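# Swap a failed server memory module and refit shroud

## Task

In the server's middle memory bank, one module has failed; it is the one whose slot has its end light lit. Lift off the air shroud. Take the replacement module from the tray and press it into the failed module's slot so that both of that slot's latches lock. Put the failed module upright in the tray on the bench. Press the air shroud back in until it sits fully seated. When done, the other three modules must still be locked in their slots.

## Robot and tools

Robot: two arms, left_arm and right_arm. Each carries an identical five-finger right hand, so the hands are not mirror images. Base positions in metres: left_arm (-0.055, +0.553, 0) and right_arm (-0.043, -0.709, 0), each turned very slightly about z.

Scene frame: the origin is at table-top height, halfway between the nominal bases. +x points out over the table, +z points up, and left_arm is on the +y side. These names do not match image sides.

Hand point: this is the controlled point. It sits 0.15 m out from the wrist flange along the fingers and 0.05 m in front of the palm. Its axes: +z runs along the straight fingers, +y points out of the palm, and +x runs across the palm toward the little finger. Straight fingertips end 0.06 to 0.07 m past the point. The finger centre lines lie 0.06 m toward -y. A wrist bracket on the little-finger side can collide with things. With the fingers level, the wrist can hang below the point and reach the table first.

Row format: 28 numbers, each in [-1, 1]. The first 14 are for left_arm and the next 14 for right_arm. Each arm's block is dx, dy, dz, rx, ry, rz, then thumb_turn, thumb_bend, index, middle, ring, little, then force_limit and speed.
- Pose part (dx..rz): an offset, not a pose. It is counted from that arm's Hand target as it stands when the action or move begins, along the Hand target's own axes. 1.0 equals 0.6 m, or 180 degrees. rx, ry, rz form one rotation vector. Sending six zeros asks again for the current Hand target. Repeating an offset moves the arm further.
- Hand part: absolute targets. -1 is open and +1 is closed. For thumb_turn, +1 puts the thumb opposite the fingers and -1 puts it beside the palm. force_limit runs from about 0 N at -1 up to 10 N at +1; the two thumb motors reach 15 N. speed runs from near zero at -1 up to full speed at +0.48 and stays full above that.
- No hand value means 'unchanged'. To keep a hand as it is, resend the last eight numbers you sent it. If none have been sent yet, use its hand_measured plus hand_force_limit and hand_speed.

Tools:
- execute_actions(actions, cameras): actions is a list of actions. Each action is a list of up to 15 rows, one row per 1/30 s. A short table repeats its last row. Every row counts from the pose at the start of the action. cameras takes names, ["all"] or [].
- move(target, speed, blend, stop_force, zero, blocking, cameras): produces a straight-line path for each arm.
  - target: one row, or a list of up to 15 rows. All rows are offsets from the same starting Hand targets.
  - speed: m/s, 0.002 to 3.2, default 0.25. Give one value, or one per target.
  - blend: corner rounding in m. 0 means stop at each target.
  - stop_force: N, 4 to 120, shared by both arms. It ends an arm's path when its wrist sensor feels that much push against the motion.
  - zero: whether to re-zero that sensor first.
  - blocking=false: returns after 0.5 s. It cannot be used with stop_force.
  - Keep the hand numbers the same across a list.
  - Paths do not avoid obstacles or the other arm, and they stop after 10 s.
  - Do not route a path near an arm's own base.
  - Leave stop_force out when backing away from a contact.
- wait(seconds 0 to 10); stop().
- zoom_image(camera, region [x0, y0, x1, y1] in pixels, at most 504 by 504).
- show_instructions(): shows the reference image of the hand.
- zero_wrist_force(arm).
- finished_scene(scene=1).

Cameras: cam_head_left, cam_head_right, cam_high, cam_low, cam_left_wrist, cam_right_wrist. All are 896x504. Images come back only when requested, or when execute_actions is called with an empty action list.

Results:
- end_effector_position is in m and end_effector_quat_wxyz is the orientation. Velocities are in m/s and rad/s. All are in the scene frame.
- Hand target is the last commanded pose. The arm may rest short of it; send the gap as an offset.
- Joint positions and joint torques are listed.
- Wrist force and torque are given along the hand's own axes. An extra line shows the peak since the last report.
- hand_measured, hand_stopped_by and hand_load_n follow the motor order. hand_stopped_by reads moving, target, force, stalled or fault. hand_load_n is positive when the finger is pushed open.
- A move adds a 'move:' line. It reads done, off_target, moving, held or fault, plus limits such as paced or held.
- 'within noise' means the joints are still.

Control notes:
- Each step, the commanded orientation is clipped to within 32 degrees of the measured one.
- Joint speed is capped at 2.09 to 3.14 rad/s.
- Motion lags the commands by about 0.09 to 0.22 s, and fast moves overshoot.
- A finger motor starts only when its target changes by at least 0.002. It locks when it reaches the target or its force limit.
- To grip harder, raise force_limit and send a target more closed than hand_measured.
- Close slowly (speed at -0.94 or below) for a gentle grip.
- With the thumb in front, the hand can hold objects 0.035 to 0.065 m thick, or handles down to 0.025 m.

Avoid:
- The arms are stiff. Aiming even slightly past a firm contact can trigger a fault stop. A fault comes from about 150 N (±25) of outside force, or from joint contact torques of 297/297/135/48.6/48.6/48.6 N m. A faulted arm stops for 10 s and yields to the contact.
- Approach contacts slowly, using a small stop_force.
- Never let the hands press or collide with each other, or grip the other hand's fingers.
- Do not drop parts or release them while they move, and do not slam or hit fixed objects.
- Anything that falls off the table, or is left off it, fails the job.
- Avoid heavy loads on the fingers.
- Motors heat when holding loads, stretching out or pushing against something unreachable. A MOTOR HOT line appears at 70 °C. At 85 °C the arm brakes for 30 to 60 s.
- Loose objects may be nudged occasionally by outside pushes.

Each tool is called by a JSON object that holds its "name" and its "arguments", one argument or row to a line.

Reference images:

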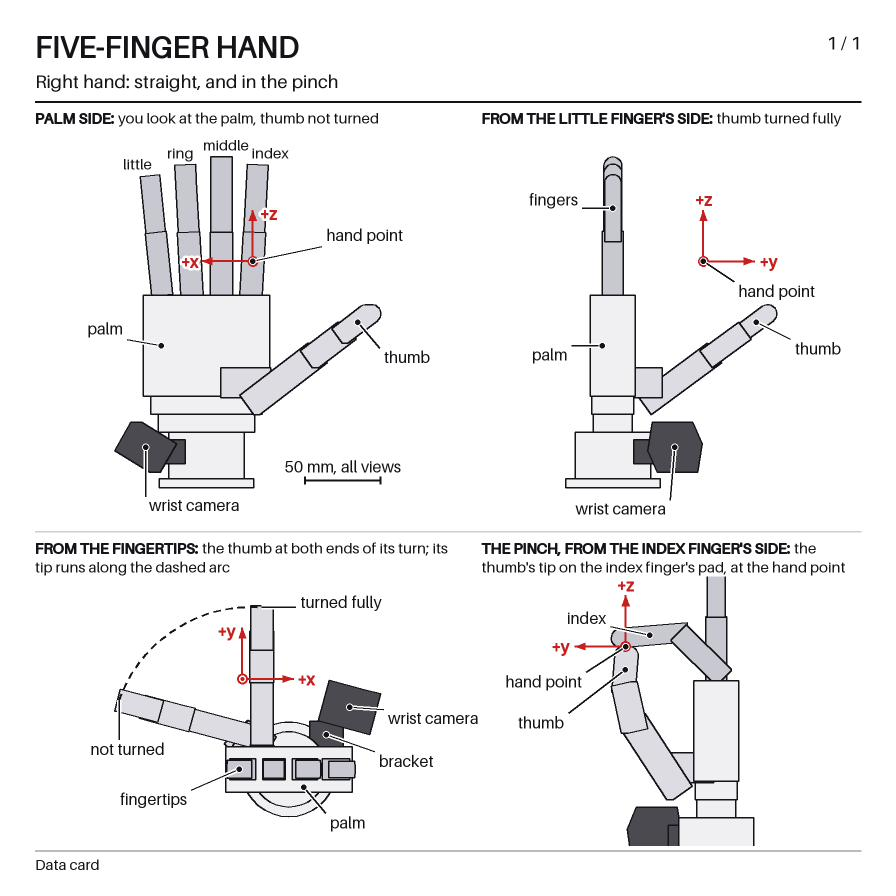

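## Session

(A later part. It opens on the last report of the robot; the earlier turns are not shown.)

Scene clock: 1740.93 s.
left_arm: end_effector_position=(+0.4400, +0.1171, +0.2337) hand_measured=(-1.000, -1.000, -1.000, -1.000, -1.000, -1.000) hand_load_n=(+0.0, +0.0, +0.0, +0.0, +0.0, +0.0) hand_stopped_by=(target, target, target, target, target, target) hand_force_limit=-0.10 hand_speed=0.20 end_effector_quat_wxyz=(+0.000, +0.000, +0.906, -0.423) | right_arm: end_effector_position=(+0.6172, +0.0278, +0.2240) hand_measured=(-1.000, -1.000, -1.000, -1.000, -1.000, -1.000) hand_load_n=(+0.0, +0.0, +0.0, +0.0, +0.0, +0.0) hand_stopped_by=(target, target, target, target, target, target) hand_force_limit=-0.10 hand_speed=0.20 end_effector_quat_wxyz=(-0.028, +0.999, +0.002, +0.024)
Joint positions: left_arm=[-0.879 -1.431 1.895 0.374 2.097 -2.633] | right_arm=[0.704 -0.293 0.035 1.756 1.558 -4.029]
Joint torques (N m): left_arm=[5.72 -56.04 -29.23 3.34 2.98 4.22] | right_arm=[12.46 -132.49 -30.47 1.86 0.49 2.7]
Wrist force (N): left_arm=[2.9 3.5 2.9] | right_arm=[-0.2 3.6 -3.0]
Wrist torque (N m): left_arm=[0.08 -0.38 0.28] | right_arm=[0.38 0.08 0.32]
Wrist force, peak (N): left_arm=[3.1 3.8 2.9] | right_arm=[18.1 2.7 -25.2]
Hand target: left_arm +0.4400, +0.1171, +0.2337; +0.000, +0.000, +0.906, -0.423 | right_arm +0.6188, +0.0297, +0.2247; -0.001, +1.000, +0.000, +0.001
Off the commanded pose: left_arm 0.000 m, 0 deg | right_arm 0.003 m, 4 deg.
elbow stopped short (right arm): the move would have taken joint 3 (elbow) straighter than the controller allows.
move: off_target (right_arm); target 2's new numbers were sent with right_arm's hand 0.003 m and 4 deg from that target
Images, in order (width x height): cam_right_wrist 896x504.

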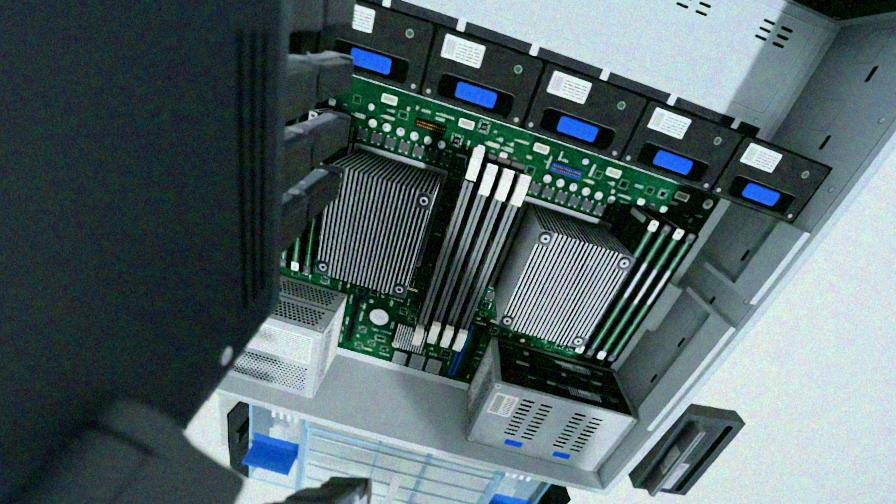

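{"name": "move", "arguments": {
  "target": [
    [0,0,0,0,0,0,-1,-1,-1,-1,-1,-1,-0.1,0.2,-0.0567,0.1088,0.08,0,0,0,-1,-1,-1,1,1,1,-0.1,0.2],
    [0,0,0,0,0,0,-1,-1,-1,-1,-1,-1,-0.1,0.2,-0.0567,0.1088,0.136,0,0,0,-1,-1,-1,1,1,1,-0.1,0.2]
  ],
  "speed": [0.1, 0.05]
}}

{"name": "move", "arguments": {
  "target": [0,0,0,0,0,0,-1,-1,-1,-1,-1,-1,-0.1,0.2,0,0,0.04,0,0,0,-1,-1,-1,1,1,1,-0.1,0.2],
  "speed": 0.006,
  "stop_force": 4,
  "cameras": ["cam_left_wrist"]
}}

{"name": "zoom_image", "arguments": {
  "camera": "cam_left_wrist",
  "region": [400, 200, 530, 350]
}}

Scene clock: 1850.20 s.
left_arm: end_effector_position=(+0.4400, +0.1171, +0.2337) hand_measured=(-1.000, -1.000, -1.000, -1.000, -1.000, -1.000) hand_load_n=(-0.5, -0.5, +0.0, +0.0, +0.0, +0.0) hand_stopped_by=(target, target, target, target, target, target) hand_force_limit=-0.10 hand_speed=0.20 end_effector_quat_wxyz=(+0.000, +0.000, +0.906, -0.423) | right_arm: end_effector_position=(+0.5849, -0.0355, +0.1427) hand_measured=(-1.000, -1.000, -1.000, +1.000, +1.000, +1.000) hand_load_n=(+0.0, +0.0, +0.0, +0.0, +0.5, +0.0) hand_stopped_by=(target, target, target, target, target, target) hand_force_limit=-0.10 hand_speed=0.20 end_effector_quat_wxyz=(-0.001, +1.000, +0.000, +0.001) end_effector_velocity=(-0.001, +0.000, +0.003) end_effector_angular_velocity=(+0.001, +0.002, +0.000)
Joint positions: left_arm=[-0.879 -1.431 1.895 0.374 2.097 -2.633] | right_arm=[0.678 -0.543 0.696 1.416 1.571 -4.05]
Joint velocities: left_arm=[within noise] | right_arm=[0 -0.001 -0.003 0.005 -0.001 0]
Joint torques (N m): left_arm=[3.26 -55.62 -28.24 3.29 2.73 4.54] | right_arm=[14 -125.03 -50.45 6.71 -1.66 2.85]
Wrist force (N): left_arm=[3.1 3.2 3.0] | right_arm=[-0.6 4.3 -2.7]
Wrist torque (N m): left_arm=[0.03 -0.42 0.28] | right_arm=[0.46 0.22 0.39]
Wrist force, peak (N): left_arm=[3.3 3.7 3.1] | right_arm=[-0.8 5.4 -2.0]
Hand target: left_arm +0.4400, +0.1171, +0.2337; +0.000, +0.000, +0.906, -0.423 | right_arm +0.5849, -0.0355, +0.1430; -0.001, +1.000, +0.000, +0.001
Off the commanded pose: left_arm 0.000 m, 0 deg | right_arm 0.000 m, 0 deg.
move: done

Scene clock: 1852.77 s.
left_arm: end_effector_position=(+0.4400, +0.1171, +0.2337) hand_measured=(-1.000, -1.000, -1.000, -1.000, -1.000, -1.000) hand_load_n=(-0.5, +0.0, +0.0, +0.0, +0.0, +0.0) hand_stopped_by=(target, target, target, target, target, target) hand_force_limit=-0.10 hand_speed=0.20 end_effector_quat_wxyz=(+0.000, +0.000, +0.906, -0.423) | right_arm: end_effector_position=(+0.5849, -0.0355, +0.1342) hand_measured=(-1.000, -1.000, -1.000, +1.000, +1.000, +1.000) hand_load_n=(+0.0, +0.0, +0.0, +0.0, +0.0, +0.0) hand_stopped_by=(target, target, target, target, target, target) hand_force_limit=-0.10 hand_speed=0.20 end_effector_quat_wxyz=(-0.001, +1.000, +0.000, +0.001)
Joint positions: left_arm=[-0.879 -1.431 1.895 0.374 2.097 -2.633] | right_arm=[0.678 -0.539 0.704 1.404 1.571 -4.05]
Joint torques (N m): left_arm=[4.91 -58.4 -27.75 3.39 2.78 3.98] | right_arm=[13.11 -115.82 -47.07 5.93 -1.33 2.56]
Wrist force (N): left_arm=[2.7 3.1 2.6] | right_arm=[-0.1 3.9 -8.4]
Wrist torque (N m): left_arm=[0.04 -0.34 0.25] | right_arm=[0.78 0.18 0.40]
Wrist force, peak (N): left_arm=[2.9 3.8 2.9] | right_arm=[-0.3 4.2 -10.7]
Hand target: left_arm +0.4400, +0.1171, +0.2337; +0.000, +0.000, +0.906, -0.423 | right_arm +0.5849, -0.0355, +0.1343; -0.001, +1.000, +0.000, +0.001 (not the last commanded pose)
Off the commanded pose: left_arm 0.000 m, 0 deg | right_arm 0.015 m, 0 deg.
move: contact (right_arm)
Images, in order (width x height): cam_left_wrist 896x504.

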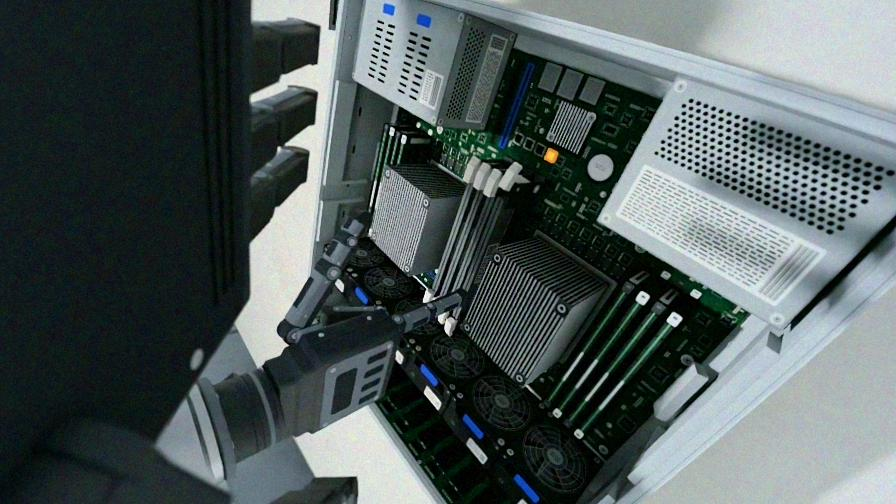

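Scaled by 3.360 from the camera's 896x504 image, which has a finer 1280x720 frame.

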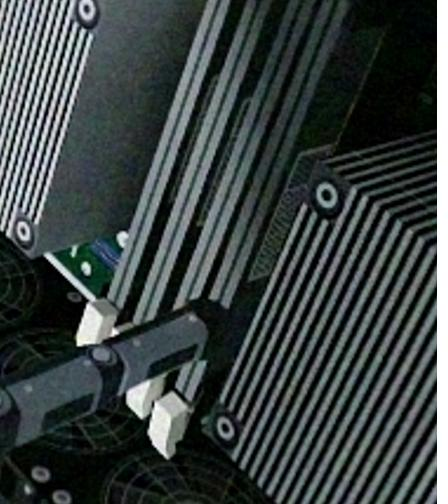

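{"name": "move", "arguments": {
  "target": [
    [0,0,0,0,0,0,-1,-1,-1,-1,-1,-1,-0.1,0.2,0,0,-0.02,0,0,0,-1,-1,-1,1,1,1,-0.1,0.2],
    [0,0,0,0,0,0,-1,-1,-1,-1,-1,-1,-0.1,0.2,-0.135,-0.0045,-0.02,0,0,0,-1,-1,-1,1,1,1,-0.1,0.2]
  ],
  "speed": [0.1, 0.1]
}}

{"name": "move", "arguments": {
  "target": [0,0,0,0,0,0,-1,-1,-1,-1,-1,-1,-0.1,0.2,0,0,0.04,0,0,0,-1,-1,-1,1,1,1,-0.1,0.2],
  "speed": 0.006,
  "stop_force": 4
}}

{"name": "move", "arguments": {
  "target": [
    [0,0,0,0,0,0,-1,-1,-1,-1,-1,-1,-0.1,0.2,0,0,-0.02,0,0,0,-1,-1,-1,1,1,1,-0.1,0.2],
    [0,0,0,0,0,0,-1,-1,-1,-1,-1,-1,-0.1,0.2,0,0.0217,-0.02,0,0,0,-1,-1,-1,1,1,1,-0.1,0.2]
  ],
  "speed": [0.1, 0.1]
}}

{"name": "move", "arguments": {
  "target": [0,0,0,0,0,0,-1,-1,-1,-1,-1,-1,-0.1,0.2,0,0,0.04,0,0,0,-1,-1,-1,1,1,1,-0.1,0.2],
  "speed": 0.006,
  "stop_force": 4
}}

Scene clock: 1860.33 s.
left_arm: end_effector_position=(+0.4400, +0.1171, +0.2337) hand_measured=(-1.000, -1.000, -1.000, -1.000, -1.000, -1.000) hand_load_n=(+0.0, +0.0, +0.0, +0.0, +0.0, +0.0) hand_stopped_by=(target, target, target, target, target, target) hand_force_limit=-0.10 hand_speed=0.20 end_effector_quat_wxyz=(+0.000, +0.000, +0.906, -0.423) | right_arm: end_effector_position=(+0.5039, -0.0327, +0.1462) hand_measured=(-1.000, -1.000, -1.000, +1.000, +1.000, +1.000) hand_load_n=(+0.0, -0.5, +0.0, +0.0, +0.0, +0.0) hand_stopped_by=(target, target, target, target, target, target) hand_force_limit=-0.10 hand_speed=0.20 end_effector_quat_wxyz=(-0.001, +1.000, +0.000, +0.001)
Joint positions: left_arm=[-0.879 -1.431 1.895 0.374 2.097 -2.633] | right_arm=[0.734 -0.658 0.908 1.319 1.571 -3.993]
Joint torques (N m): left_arm=[5.15 -54.72 -29.43 3.58 2.82 3.82] | right_arm=[-5.89 -106.41 -39.18 6.29 1.71 -4]
Wrist force (N): left_arm=[3.0 3.4 3.1] | right_arm=[-0.3 3.9 -3.0]
Wrist torque (N m): left_arm=[0.06 -0.40 0.28] | right_arm=[0.33 0.00 0.33]
Wrist force, peak (N): left_arm=[3.1 3.9 3.2] | right_arm=[-0.1 4.2 -9.2]
Hand target: left_arm +0.4400, +0.1171, +0.2337; +0.000, +0.000, +0.906, -0.423 | right_arm +0.5039, -0.0328, +0.1462; -0.001, +1.000, +0.000, +0.001
Off the commanded pose: left_arm 0.000 m, 0 deg | right_arm 0.000 m, 0 deg.
move: done

Scene clock: 1863.33 s.
left_arm: end_effector_position=(+0.4400, +0.1171, +0.2337) hand_measured=(-1.000, -1.000, -1.000, -1.000, -1.000, -1.000) hand_load_n=(+0.0, +0.0, +0.0, +0.0, +0.0, -0.5) hand_stopped_by=(target, target, target, target, target, target) hand_force_limit=-0.10 hand_speed=0.20 end_effector_quat_wxyz=(+0.000, +0.000, +0.906, -0.423) | right_arm: end_effector_position=(+0.5039, -0.0327, +0.1352) hand_measured=(-1.000, -1.000, -1.000, +1.000, +1.000, +1.000) hand_load_n=(+0.0, +0.0, +0.0, +0.0, +0.0, +0.0) hand_stopped_by=(target, target, target, target, target, target) hand_force_limit=-0.10 hand_speed=0.20 end_effector_quat_wxyz=(-0.001, +1.000, +0.000, +0.001)
Joint positions: left_arm=[-0.879 -1.431 1.895 0.374 2.097 -2.633] | right_arm=[0.734 -0.652 0.917 1.304 1.571 -3.994]
Joint torques (N m): left_arm=[7.27 -56.63 -27.88 3.18 2.81 4.34] | right_arm=[-10.47 -112.96 -46.45 5.74 1.76 -3.86]
Wrist force (N): left_arm=[2.5 3.6 2.7] | right_arm=[-0.4 3.2 -9.5]
Wrist torque (N m): left_arm=[0.10 -0.32 0.25] | right_arm=[0.70 -0.06 0.35]
Wrist force, peak (N): left_arm=[3.0 3.8 3.3] | right_arm=[-0.2 3.3 -11.1]
Hand target: left_arm +0.4400, +0.1171, +0.2337; +0.000, +0.000, +0.906, -0.423 | right_arm +0.5039, -0.0327, +0.1353; -0.001, +1.000, +0.000, +0.001 (not the last commanded pose)
Off the commanded pose: left_arm 0.000 m, 0 deg | right_arm 0.013 m, 0 deg.
move: contact (right_arm)

Scene clock: 1864.47 s.
left_arm: end_effector_position=(+0.4400, +0.1171, +0.2337) hand_measured=(-1.000, -1.000, -1.000, -1.000, -1.000, -1.000) hand_load_n=(+0.0, +0.0, +0.0, +0.0, +0.0, +0.0) hand_stopped_by=(target, target, target, target, target, target) hand_force_limit=-0.10 hand_speed=0.20 end_effector_quat_wxyz=(+0.000, +0.000, +0.906, -0.423) | right_arm: end_effector_position=(+0.5040, -0.0458, +0.1473) hand_measured=(-1.000, -1.000, -1.000, +1.000, +1.000, +1.000) hand_load_n=(+0.0, +0.0, +0.0, +0.0, +0.0, +0.0) hand_stopped_by=(target, target, target, target, target, target) hand_force_limit=-0.10 hand_speed=0.20 end_effector_quat_wxyz=(-0.001, +1.000, +0.000, +0.001)
Joint positions: left_arm=[-0.879 -1.431 1.895 0.374 2.097 -2.633] | right_arm=[0.724 -0.679 0.945 1.302 1.571 -4.004]
Joint torques (N m): left_arm=[3.73 -54.26 -29.09 3.18 2.95 3.73] | right_arm=[9.56 -107.41 -34.52 5.91 -0.99 2.55]
Wrist force (N): left_arm=[2.7 3.6 2.9] | right_arm=[0.0 3.8 -3.1]
Wrist torque (N m): left_arm=[0.10 -0.36 0.27] | right_arm=[0.38 0.01 0.32]
Wrist force, peak (N): left_arm=[3.2 3.6 3.1] | right_arm=[-0.3 3.7 -9.4]
Hand target: left_arm +0.4400, +0.1171, +0.2337; +0.000, +0.000, +0.906, -0.423 | right_arm +0.5039, -0.0458, +0.1472; -0.001, +1.000, +0.000, +0.001
Off the commanded pose: left_arm 0.000 m, 0 deg | right_arm 0.000 m, 0 deg.
move: done

Scene clock: 1868.43 s.
left_arm: end_effector_position=(+0.4400, +0.1171, +0.2337) hand_measured=(-1.000, -1.000, -1.000, -1.000, -1.000, -1.000) hand_load_n=(+0.0, +0.0, +0.0, +0.0, +0.0, +0.0) hand_stopped_by=(target, target, target, target, target, target) hand_force_limit=-0.10 hand_speed=0.20 end_effector_quat_wxyz=(+0.000, +0.000, +0.906, -0.423) | right_arm: end_effector_position=(+0.5039, -0.0458, +0.1309) hand_measured=(-1.000, -1.000, -1.000, +1.000, +1.000, +1.000) hand_load_n=(+0.0, +0.0, +0.0, +0.0, +0.0, +0.0) hand_stopped_by=(target, target, target, target, target, target) hand_force_limit=-0.10 hand_speed=0.20 end_effector_quat_wxyz=(-0.001, +1.000, +0.000, +0.001)
Joint positions: left_arm=[-0.879 -1.431 1.895 0.374 2.097 -2.633] | right_arm=[0.724 -0.67 0.958 1.28 1.571 -4.004]
Joint torques (N m): left_arm=[2.72 -55.25 -28.62 3.3 2.65 4.08] | right_arm=[12.99 -110.46 -45.89 5.41 -1.19 2.74]
Wrist force (N): left_arm=[3.1 3.1 2.5] | right_arm=[-0.3 3.6 -9.8]
Wrist torque (N m): left_arm=[0.05 -0.40 0.28] | right_arm=[0.77 0.04 0.28]
Wrist force, peak (N): left_arm=[3.1 3.6 3.3] | right_arm=[-0.3 3.8 -11.4]
Hand target: left_arm +0.4400, +0.1171, +0.2337; +0.000, +0.000, +0.906, -0.423 | right_arm +0.5039, -0.0458, +0.1309; -0.001, +1.000, +0.000, +0.001 (not the last commanded pose)
Off the commanded pose: left_arm 0.000 m, 0 deg | right_arm 0.008 m, 0 deg.
move: contact (right_arm)

{"name": "move", "arguments": {
  "target": [
    [0,0,0,0,0,0,-1,-1,-1,-1,-1,-1,-0.1,0.2,0,0,-0.03,0,0,0,-1,-1,-1,1,1,1,-0.1,0.2],
    [0,0,0,0,0,0,-1,-1,-1,-1,-1,-1,-0.1,0.2,0.2135,-0.016,-0.03,0,0,0,-1,-1,-1,1,1,1,-0.1,0.2]
  ],
  "speed": [0.1, 0.1],
  "cameras": ["cam_left_wrist"]
}}

{"name": "zoom_image", "arguments": {
  "camera": "cam_left_wrist",
  "region": [400, 250, 530, 370]
}}

Scene clock: 1882.33 s.
left_arm: end_effector_position=(+0.4400, +0.1171, +0.2337) hand_measured=(-1.000, -1.000, -1.000, -1.000, -1.000, -1.000) hand_load_n=(+0.0, +0.0, +0.0, +0.0, +0.0, +0.0) hand_stopped_by=(target, target, target, target, target, target) hand_force_limit=-0.10 hand_speed=0.20 end_effector_quat_wxyz=(+0.000, +0.000, +0.906, -0.423) | right_arm: end_effector_position=(+0.6320, -0.0363, +0.1490) hand_measured=(-1.000, -1.000, -1.000, +1.000, +1.000, +1.000) hand_load_n=(+0.0, +0.0, +0.0, +0.5, +0.0, +0.0) hand_stopped_by=(target, target, target, target, target, target) hand_force_limit=-0.10 hand_speed=0.20 end_effector_quat_wxyz=(-0.001, +1.000, +0.000, +0.001)
Joint positions: left_arm=[-0.879 -1.431 1.895 0.374 2.097 -2.633] | right_arm=[0.648 -0.453 0.51 1.512 1.57 -4.08]
Joint torques (N m): left_arm=[5.78 -54.47 -28.45 3.01 3.09 4.32] | right_arm=[12.74 -110.86 -48.28 2.38 1.59 2.86]
Wrist force (N): left_arm=[2.7 2.8 3.2] | right_arm=[-0.1 3.6 -3.2]
Wrist torque (N m): left_arm=[-0.04 -0.37 0.24] | right_arm=[0.41 0.10 0.38]
Wrist force, peak (N): left_arm=[3.0 3.8 3.2] | right_arm=[-0.5 3.7 -10.1]
Hand target: left_arm +0.4400, +0.1171, +0.2337; +0.000, +0.000, +0.906, -0.423 | right_arm +0.6320, -0.0362, +0.1491; -0.001, +1.000, +0.000, +0.001
Off the commanded pose: left_arm 0.000 m, 0 deg | right_arm 0.000 m, 0 deg.
move: done
Images, in order (width x height): cam_left_wrist 896x504.

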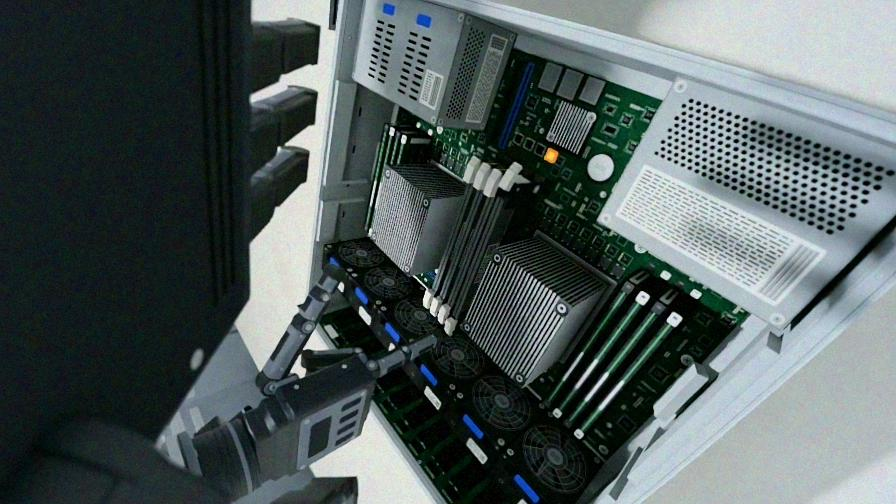

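Scaled by 3.877 from the camera's 896x504 image, which has a finer 1280x720 frame.

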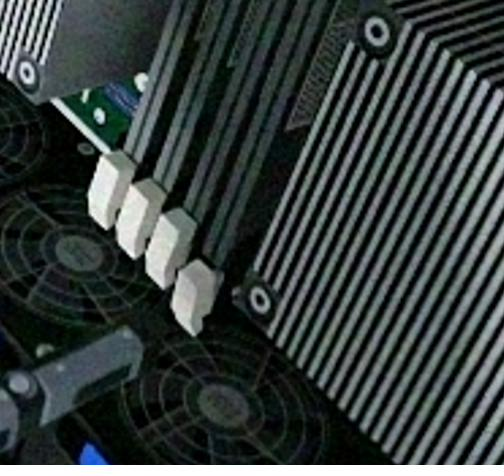

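{"name": "move", "arguments": {
  "target": [0,0,0,0,0,0,-1,-1,-1,-1,-1,-1,-0.1,0.2,0,0,0.03,0,0,0,-1,-1,-1,1,1,1,-0.1,0.2],
  "speed": 0.006,
  "stop_force": 15,
  "cameras": ["cam_left_wrist"]
}}

{"name": "zoom_image", "arguments": {
  "camera": "cam_left_wrist",
  "region": [400, 250, 530, 370]
}}

Scene clock: 1889.70 s.
left_arm: end_effector_position=(+0.4400, +0.1171, +0.2337) hand_measured=(-1.000, -1.000, -1.000, -1.000, -1.000, -1.000) hand_load_n=(+0.0, +0.0, +0.0, +0.0, +0.0, +0.0) hand_stopped_by=(target, target, target, target, target, target) hand_force_limit=-0.10 hand_speed=0.20 end_effector_quat_wxyz=(+0.000, +0.000, +0.906, -0.423) | right_arm: end_effector_position=(+0.6320, -0.0362, +0.1379) hand_measured=(-1.000, -1.000, -1.000, +1.000, +1.000, +1.000) hand_load_n=(+0.0, +0.0, +0.0, +0.0, +0.0, +0.0) hand_stopped_by=(target, target, target, target, target, target) hand_force_limit=-0.10 hand_speed=0.20 end_effector_quat_wxyz=(-0.001, +1.000, +0.000, +0.001)
Joint positions: left_arm=[-0.879 -1.431 1.895 0.374 2.097 -2.633] | right_arm=[0.648 -0.451 0.525 1.495 1.571 -4.08]
Joint torques (N m): left_arm=[4.73 -57.12 -29.13 3.53 2.96 3.88] | right_arm=[14.06 -103.88 -42.5 4.53 1.92 2.76]
Wrist force (N): left_arm=[2.9 3.5 3.0] | right_arm=[1.7 3.9 -20.2]
Wrist torque (N m): left_arm=[0.07 -0.39 0.27] | right_arm=[1.51 0.05 0.48]
Wrist force, peak (N): left_arm=[3.4 3.6 3.3] | right_arm=[2.0 3.6 -22.9]
Hand target: left_arm +0.4400, +0.1171, +0.2337; +0.000, +0.000, +0.906, -0.423 | right_arm +0.6320, -0.0362, +0.1379; -0.001, +1.000, +0.000, +0.001 (not the last commanded pose)
Off the commanded pose: left_arm 0.000 m, 0 deg | right_arm 0.007 m, 0 deg.
move: contact (right_arm)
Images, in order (width x height): cam_left_wrist 896x504.

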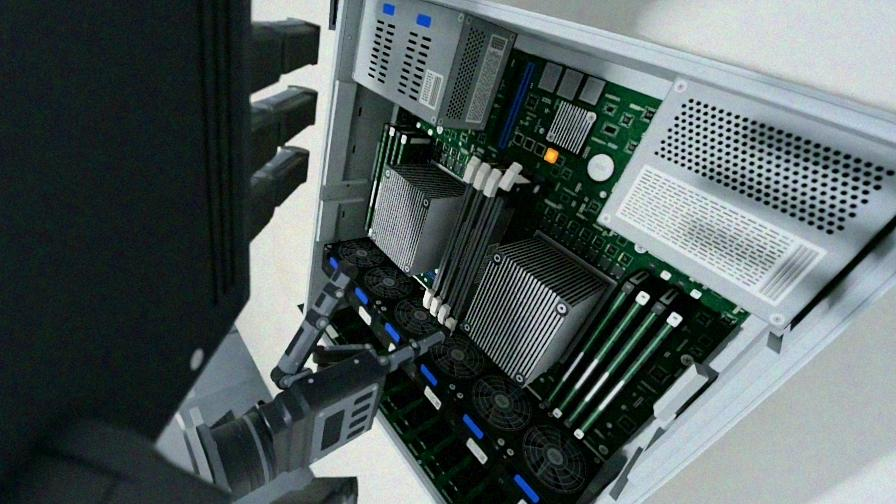

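Scaled by 3.877 from the camera's 896x504 image, which has a finer 1280x720 frame.

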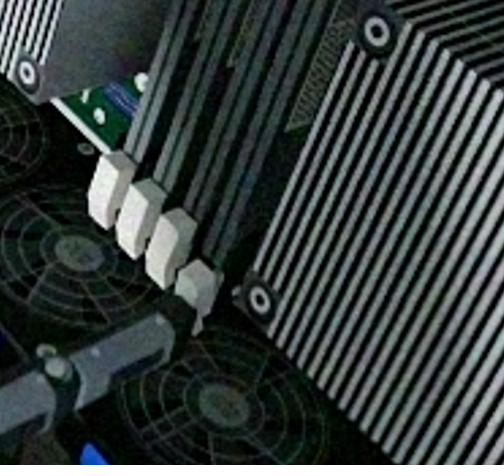

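{"name": "show_instructions", "arguments": {

}}

Reference images for this scene: FIVE-FINGER HAND page 1.

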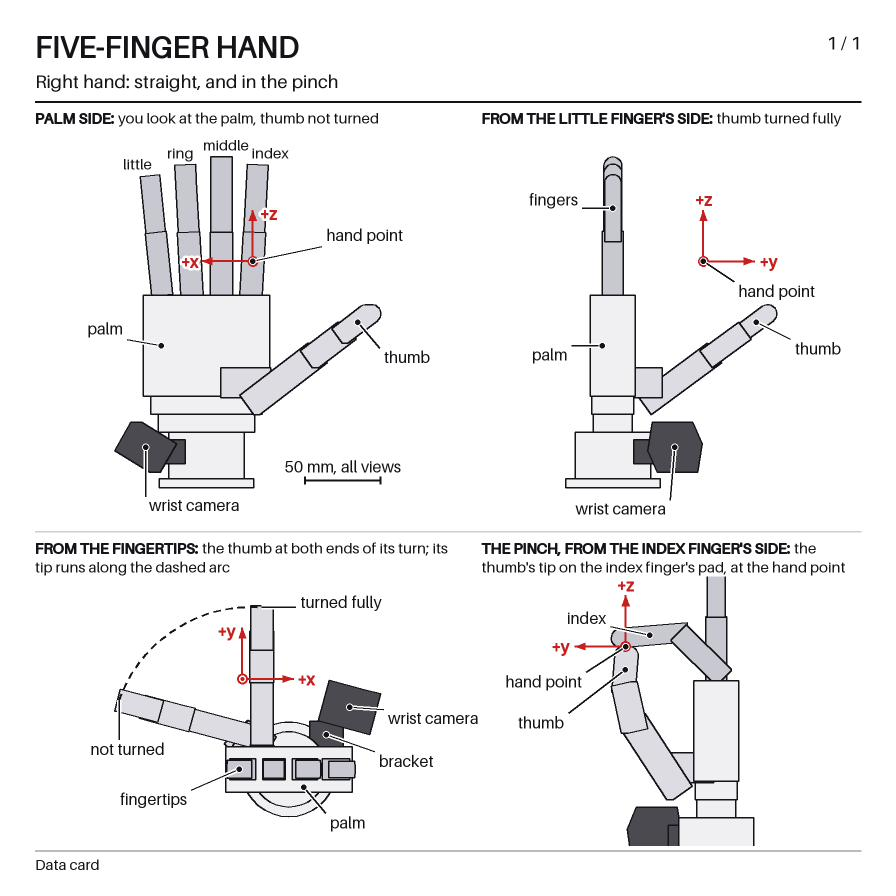

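{"name": "move", "arguments": {
  "target": [
    [0,0,0,0,0,0,-1,-1,-1,-1,-1,-1,-0.1,0.2,0,0,-0.15,0,0,0,-1,-1,-1,1,1,1,-0.1,0.2],
    [0,0,0,0,0,0,-1,-1,-1,-1,-1,-1,-0.1,0.2,-0.2417,-0.0833,-0.0867,0.3167,0,0,-1,-1,-1,1,1,1,-0.1,0.2]
  ],
  "speed": [0.1, 0.1],
  "blend": [0.02, 0]
}}

{"name": "move", "arguments": {
  "target": [0,0,0,0,0,0,-1,-1,-1,-1,-1,-1,-0.1,0.2,0,0,0,0,0,0,1,0,-0.1,1,1,1,-0.1,0.2],
  "cameras": ["cam_left_wrist","cam_right_wrist"]
}}

Scene clock: 2098.73 s.
left_arm: end_effector_position=(+0.4400, +0.1171, +0.2337) hand_measured=(-1.000, -1.000, -1.000, -1.000, -1.000, -1.000) hand_load_n=(+0.0, +0.0, +0.0, +0.0, +0.0, +0.0) hand_stopped_by=(target, target, target, target, target, target) hand_force_limit=-0.10 hand_speed=0.20 end_effector_quat_wxyz=(+0.000, +0.000, +0.906, -0.423) | right_arm: end_effector_position=(+0.4870, +0.0137, +0.1898) hand_measured=(-1.000, -1.000, -1.000, +1.000, +1.000, +1.000) hand_load_n=(-0.5, +0.0, +0.0, +0.0, +0.0, +0.0) hand_stopped_by=(target, target, target, target, target, target) hand_force_limit=-0.10 hand_speed=0.20 end_effector_quat_wxyz=(-0.478, +0.878, +0.000, +0.001)
Joint positions: left_arm=[-0.879 -1.431 1.895 0.374 2.097 -2.633] | right_arm=[0.547 -1.008 1.44 0.474 0.762 -3.888]
Joint torques (N m): left_arm=[4.47 -56.42 -29.43 3.48 2.88 4.16] | right_arm=[9.8 -71.93 -43.44 0.46 -1.56 -3.59]
Wrist force (N): left_arm=[3.0 3.1 3.1] | right_arm=[-0.6 1.2 -2.4]
Wrist torque (N m): left_arm=[0.01 -0.42 0.27] | right_arm=[0.41 0.03 -0.03]
Wrist force, peak (N): left_arm=[3.3 3.9 3.4] | right_arm=[1.8 4.2 -20.4]
Hand target: left_arm +0.4400, +0.1171, +0.2337; +0.000, +0.000, +0.906, -0.423 | right_arm +0.4869, +0.0138, +0.1898; -0.478, +0.878, +0.000, +0.001
Off the commanded pose: left_arm 0.000 m, 0 deg | right_arm 0.000 m, 0 deg.
move: done

Scene clock: 2099.77 s.
left_arm: end_effector_position=(+0.4400, +0.1171, +0.2337) hand_measured=(-1.000, -1.000, -1.000, -1.000, -1.000, -1.000) hand_load_n=(+0.0, +0.0, +0.0, +0.0, +0.0, +0.0) hand_stopped_by=(target, target, target, target, target, target) hand_force_limit=-0.10 hand_speed=0.20 end_effector_quat_wxyz=(+0.000, +0.000, +0.906, -0.423) | right_arm: end_effector_position=(+0.4869, +0.0138, +0.1898) hand_measured=(+0.766, +0.000, -0.100, +1.000, +1.000, +1.000) hand_load_n=(+12.0, +2.5, +0.0, -1.5, +0.0, +0.0) hand_stopped_by=(force, target, target, target, target, target) hand_force_limit=-0.10 hand_speed=0.20 end_effector_quat_wxyz=(-0.478, +0.878, +0.000, +0.001)
Joint positions: left_arm=[-0.879 -1.431 1.895 0.374 2.097 -2.633] | right_arm=[0.547 -1.008 1.44 0.474 0.762 -3.888]
Joint torques (N m): left_arm=[4.23 -57.15 -30.39 3.33 3.09 3.8] | right_arm=[12.97 -71.77 -47.95 -0.79 -2.43 -4.08]
Wrist force (N): left_arm=[3.2 3.3 2.6] | right_arm=[-0.8 1.1 -2.2]
Wrist torque (N m): left_arm=[0.07 -0.42 0.29] | right_arm=[0.39 0.05 -0.03]
Wrist force, peak (N): left_arm=[3.3 3.4 3.2] | right_arm=[-0.9 1.2 -2.7]
Hand target: left_arm +0.4400, +0.1171, +0.2337; +0.000, +0.000, +0.906, -0.423 | right_arm +0.4869, +0.0138, +0.1898; -0.478, +0.878, +0.000, +0.001
Off the commanded pose: left_arm 0.000 m, 0 deg | right_arm 0.000 m, 0 deg.
move: done
Images, in order (width x height): cam_left_wrist 896x504, cam_right_wrist 896x504.

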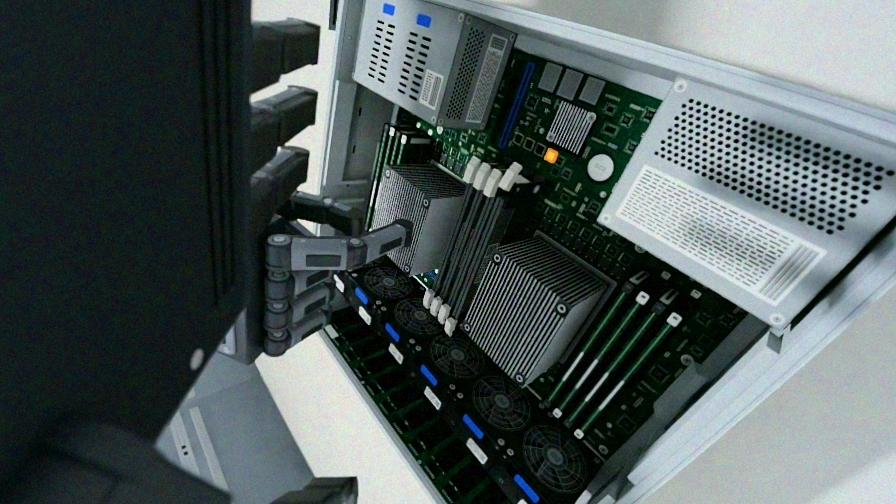

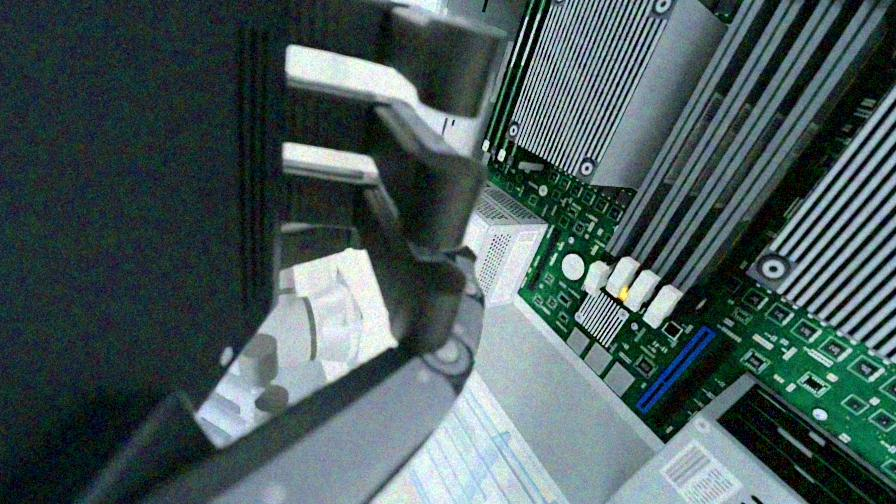

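{"name": "move", "arguments": {
  "target": [
    [0,0,0,0,0,0,-1,-1,-1,-1,-1,-1,-0.1,0.2,0,0,0,0,0,0,0.3,-1,-1,-1,-1,-1,-0.1,0.2],
    [0,0,0,0,0,0,-1,-1,-1,-1,-1,-1,-0.1,0.2,0.1,0.0,-0.06,0,0,0,0.3,-1,-1,-1,-1,-1,-0.1,0.2],
    [0,0,0,0,0,0,-1,-1,-1,-1,-1,-1,-0.1,0.2,0.2167,-0.0082,-0.0922,-0.3167,0,0,0.3,-1,-1,-1,-1,-1,-0.1,0.2]
  ],
  "speed": 0.15
}}

{"name": "move", "arguments": {
  "target": [0,0,0,0,0,0,-1,-1,-1,-1,-1,-1,-0.1,0.2,0,0,0,0,0,0,1,-1,-1,-1,-1,-1,-0.1,0.2],
  "cameras": ["cam_left_wrist","cam_right_wrist"]
}}

Scene clock: 2171.37 s.
left_arm: end_effector_position=(+0.4400, +0.1171, +0.2337) hand_measured=(-1.000, -1.000, -1.000, -1.000, -1.000, -1.000) hand_load_n=(-0.5, +0.0, +0.0, -0.5, +0.0, +0.0) hand_stopped_by=(target, target, target, target, target, target) hand_force_limit=-0.10 hand_speed=0.20 end_effector_quat_wxyz=(+0.000, +0.000, +0.906, -0.423) | right_arm: end_effector_position=(+0.6168, -0.0299, +0.2241) hand_measured=(+0.300, -1.000, -1.000, -1.000, -1.000, -1.000) hand_load_n=(+0.0, +0.0, +0.0, +0.0, +0.0, +0.0) hand_stopped_by=(target, target, target, target, target, target) hand_force_limit=-0.10 hand_speed=0.20 end_effector_quat_wxyz=(-0.001, +1.000, +0.000, +0.001)
Joint positions: left_arm=[-0.879 -1.431 1.895 0.374 2.097 -2.633] | right_arm=[0.662 -0.475 0.422 1.622 1.57 -4.066]
Joint torques (N m): left_arm=[4.4 -56.32 -30.63 3.08 2.92 4.09] | right_arm=[-11.65 -109.53 -46.3 4.86 1.49 -3.72]
Wrist force (N): left_arm=[3.1 3.3 3.1] | right_arm=[-0.3 3.7 -3.0]
Wrist torque (N m): left_arm=[0.03 -0.42 0.28] | right_arm=[0.37 0.14 0.31]
Wrist force, peak (N): left_arm=[3.3 3.9 3.1] | right_arm=[-0.4 3.7 -3.6]
Hand target: left_arm +0.4400, +0.1171, +0.2337; +0.000, +0.000, +0.906, -0.423 | right_arm +0.6169, -0.0300, +0.2241; -0.001, +1.000, +0.000, +0.001
Off the commanded pose: left_arm 0.000 m, 0 deg | right_arm 0.000 m, 0 deg.
move: done

Scene clock: 2171.97 s.
left_arm: end_effector_position=(+0.4400, +0.1171, +0.2337) hand_measured=(-1.000, -1.000, -1.000, -1.000, -1.000, -1.000) hand_load_n=(+0.0, +0.0, +0.0, +0.0, +0.0, +0.0) hand_stopped_by=(target, target, target, target, target, target) hand_force_limit=-0.10 hand_speed=0.20 end_effector_quat_wxyz=(+0.000, +0.000, +0.906, -0.423) | right_arm: end_effector_position=(+0.6169, -0.0300, +0.2241) hand_measured=(+1.000, -1.000, -1.000, -1.000, -1.000, -1.000) hand_load_n=(+0.0, +0.0, +0.0, +0.0, +0.0, +0.0) hand_stopped_by=(target, target, target, target, target, target) hand_force_limit=-0.10 hand_speed=0.20 end_effector_quat_wxyz=(-0.001, +1.000, +0.000, +0.001)
Joint positions: left_arm=[-0.879 -1.431 1.895 0.374 2.097 -2.633] | right_arm=[0.662 -0.475 0.422 1.622 1.571 -4.066]
Joint torques (N m): left_arm=[3.84 -55.79 -29.78 3.37 3.02 4.16] | right_arm=[-12.16 -120.97 -47.95 6.15 1.77 -3.95]
Wrist force (N): left_arm=[2.8 3.6 3.1] | right_arm=[-0.3 3.8 -2.3]
Wrist torque (N m): left_arm=[0.08 -0.38 0.27] | right_arm=[0.34 0.12 0.33]
Wrist force, peak (N): left_arm=[3.4 3.5 3.0] | right_arm=[-0.2 4.2 -2.7]
Hand target: left_arm +0.4400, +0.1171, +0.2337; +0.000, +0.000, +0.906, -0.423 | right_arm +0.6169, -0.0300, +0.2241; -0.001, +1.000, +0.000, +0.001
Off the commanded pose: left_arm 0.000 m, 0 deg | right_arm 0.000 m, 0 deg.
move: done
Images, in order (width x height): cam_left_wrist 896x504, cam_right_wrist 896x504.

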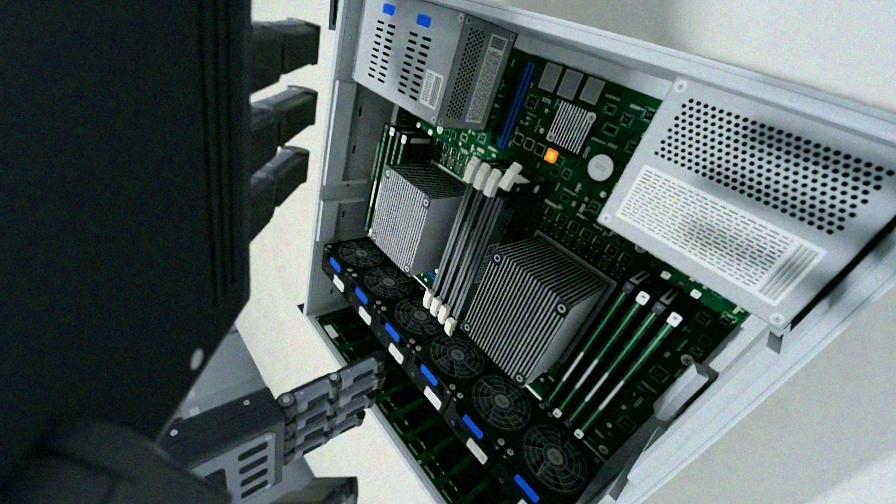

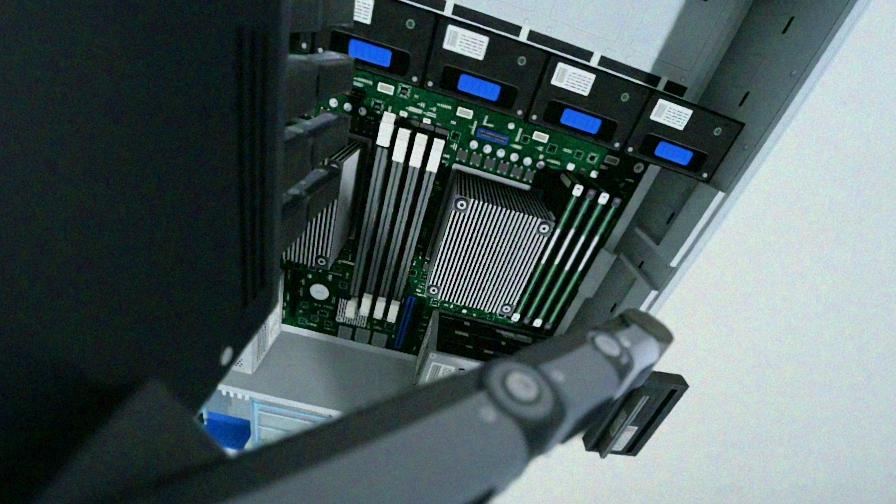

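{"name": "zoom_image", "arguments": {
  "camera": "cam_right_wrist",
  "region": [320, 100, 470, 220]
}}

{"name": "zoom_image", "arguments": {
  "camera": "cam_right_wrist",
  "region": [320, 220, 440, 330]
}}

Scaled by 3.360 from the camera's 896x504 image, which has a finer 1280x720 frame.

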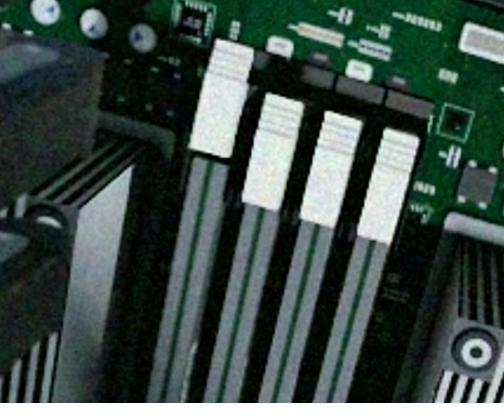

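Scaled by 4.200 from the camera's 896x504 image, which has a finer 1280x720 frame.

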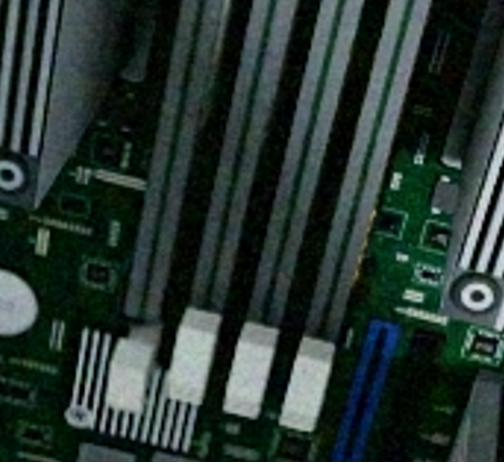

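{"name": "move", "arguments": {
  "target": [
    [0,0,0,0,0,0,1,-0.75,-1,-1,-1,-1,-0.1,0.2,0,0,0,0,0,0,1,-1,-1,-1,-1,-1,-0.1,0.2],
    [-0.0933,0.028,0.2615,0,0,0,1,-0.75,0.5,1,1,1,-0.1,0.2,0,0,0,0,0,0,1,-1,-1,-1,-1,-1,-0.1,0.2]
  ],
  "speed": 0.1,
  "cameras": ["cam_left_wrist","cam_right_wrist"]
}}

{"name": "zoom_image", "arguments": {
  "camera": "cam_right_wrist",
  "region": [310, 200, 470, 340]
}}

Scene clock: 2190.63 s.
left_arm: end_effector_position=(+0.4959, +0.0076, +0.1201) hand_measured=(+1.000, -0.750, +0.500, +1.000, +1.000, +1.000) hand_load_n=(+0.0, +0.0, +0.0, +0.0, +0.0, +0.0) hand_stopped_by=(target, target, target, target, target, target) hand_force_limit=-0.10 hand_speed=0.20 end_effector_quat_wxyz=(+0.000, +0.000, +0.906, -0.423) | right_arm: end_effector_position=(+0.6169, -0.0300, +0.2241) hand_measured=(+1.000, -1.000, -1.000, -1.000, -1.000, -1.000) hand_load_n=(+0.0, +0.0, +0.5, +0.0, +0.0, +0.0) hand_stopped_by=(target, target, target, target, target, target) hand_force_limit=-0.10 hand_speed=0.20 end_effector_quat_wxyz=(-0.001, +1.000, +0.000, +0.001)
Joint positions: left_arm=[-0.926 -1.173 1.78 0.212 2.065 -2.672] | right_arm=[0.662 -0.475 0.422 1.622 1.571 -4.066]
Joint torques (N m): left_arm=[7.77 -52.54 -26.87 2.27 2.48 4.57] | right_arm=[-10.64 -121.23 -49.64 6.35 1.88 -3.92]
Wrist force (N): left_arm=[2.7 3.0 3.3] | right_arm=[-0.2 3.7 -2.8]
Wrist torque (N m): left_arm=[0.01 -0.45 0.31] | right_arm=[0.36 0.11 0.34]
Wrist force, peak (N): left_arm=[2.5 3.3 4.7] | right_arm=[-0.2 4.2 -3.1]
Hand target: left_arm +0.4959, +0.0076, +0.1201; +0.000, +0.000, +0.906, -0.423 | right_arm +0.6169, -0.0300, +0.2241; -0.001, +1.000, +0.000, +0.001
Off the commanded pose: left_arm 0.000 m, 0 deg | right_arm 0.000 m, 0 deg.
move: done
Images, in order (width x height): cam_left_wrist 896x504, cam_right_wrist 896x504.

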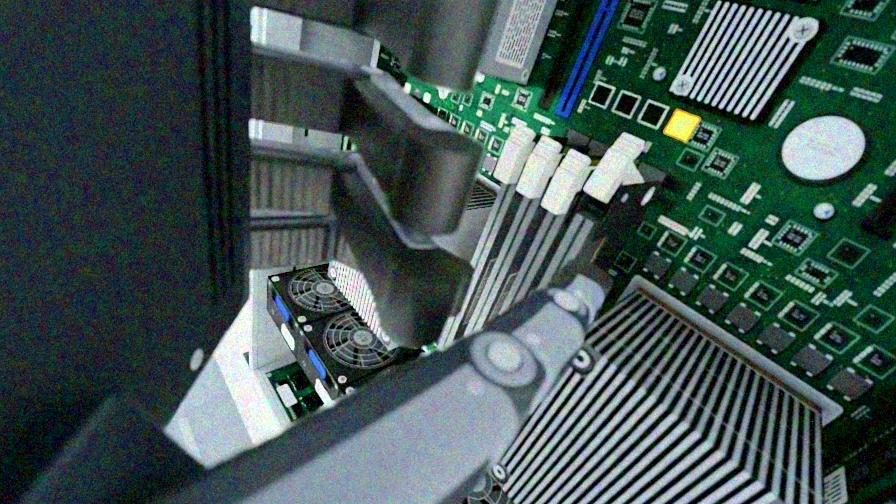

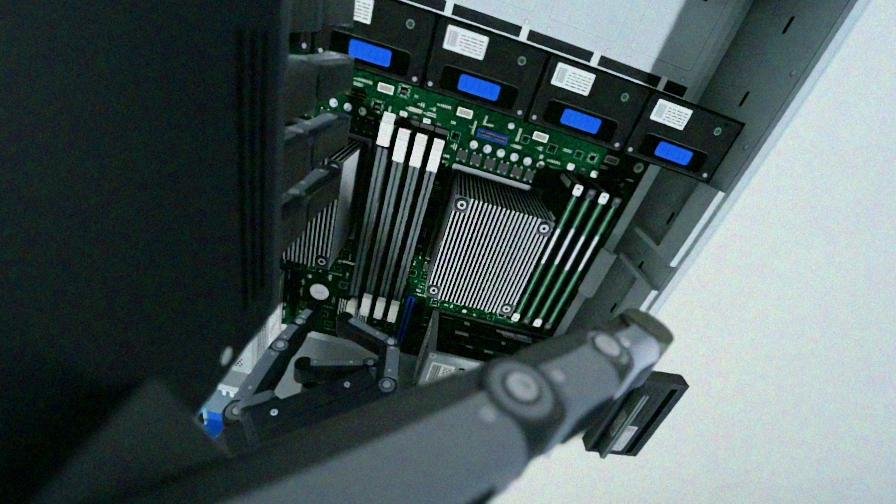

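Scaled by 3.150 from the camera's 896x504 image, which has a finer 1280x720 frame.

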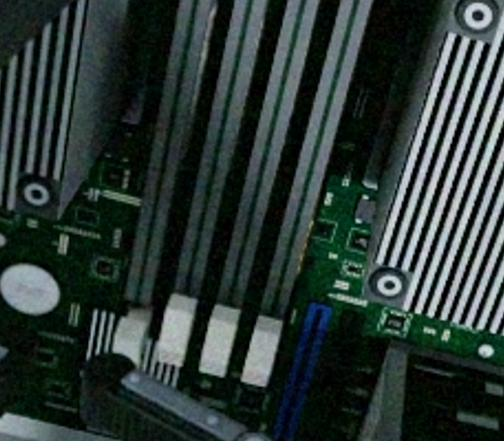

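{"name": "zoom_image", "arguments": {
  "camera": "cam_right_wrist",
  "region": [220, 290, 410, 440]
}}

{"name": "zoom_image", "arguments": {
  "camera": "cam_left_wrist",
  "region": [440, 120, 720, 400]
}}

Scaled by 2.653 from the camera's 896x504 image, which has a finer 1280x720 frame.

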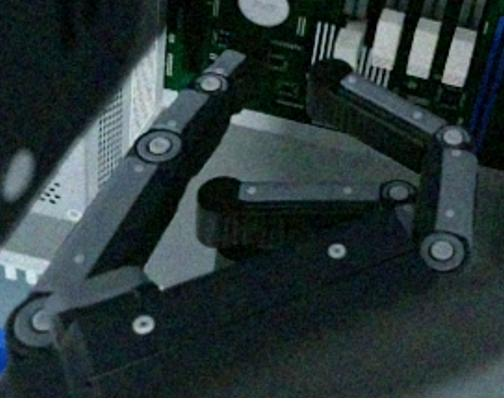

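Scaled by 1.800 from the camera's 896x504 image, which has a finer 1280x720 frame.

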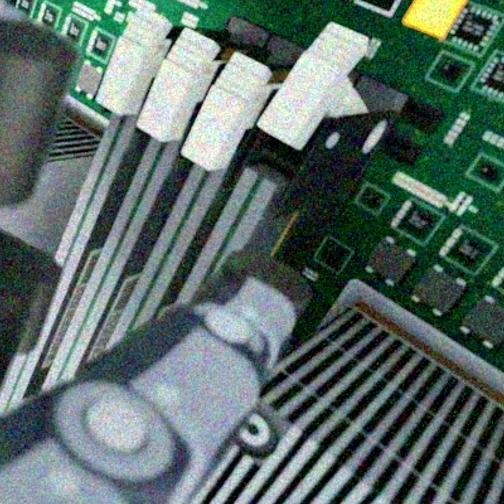

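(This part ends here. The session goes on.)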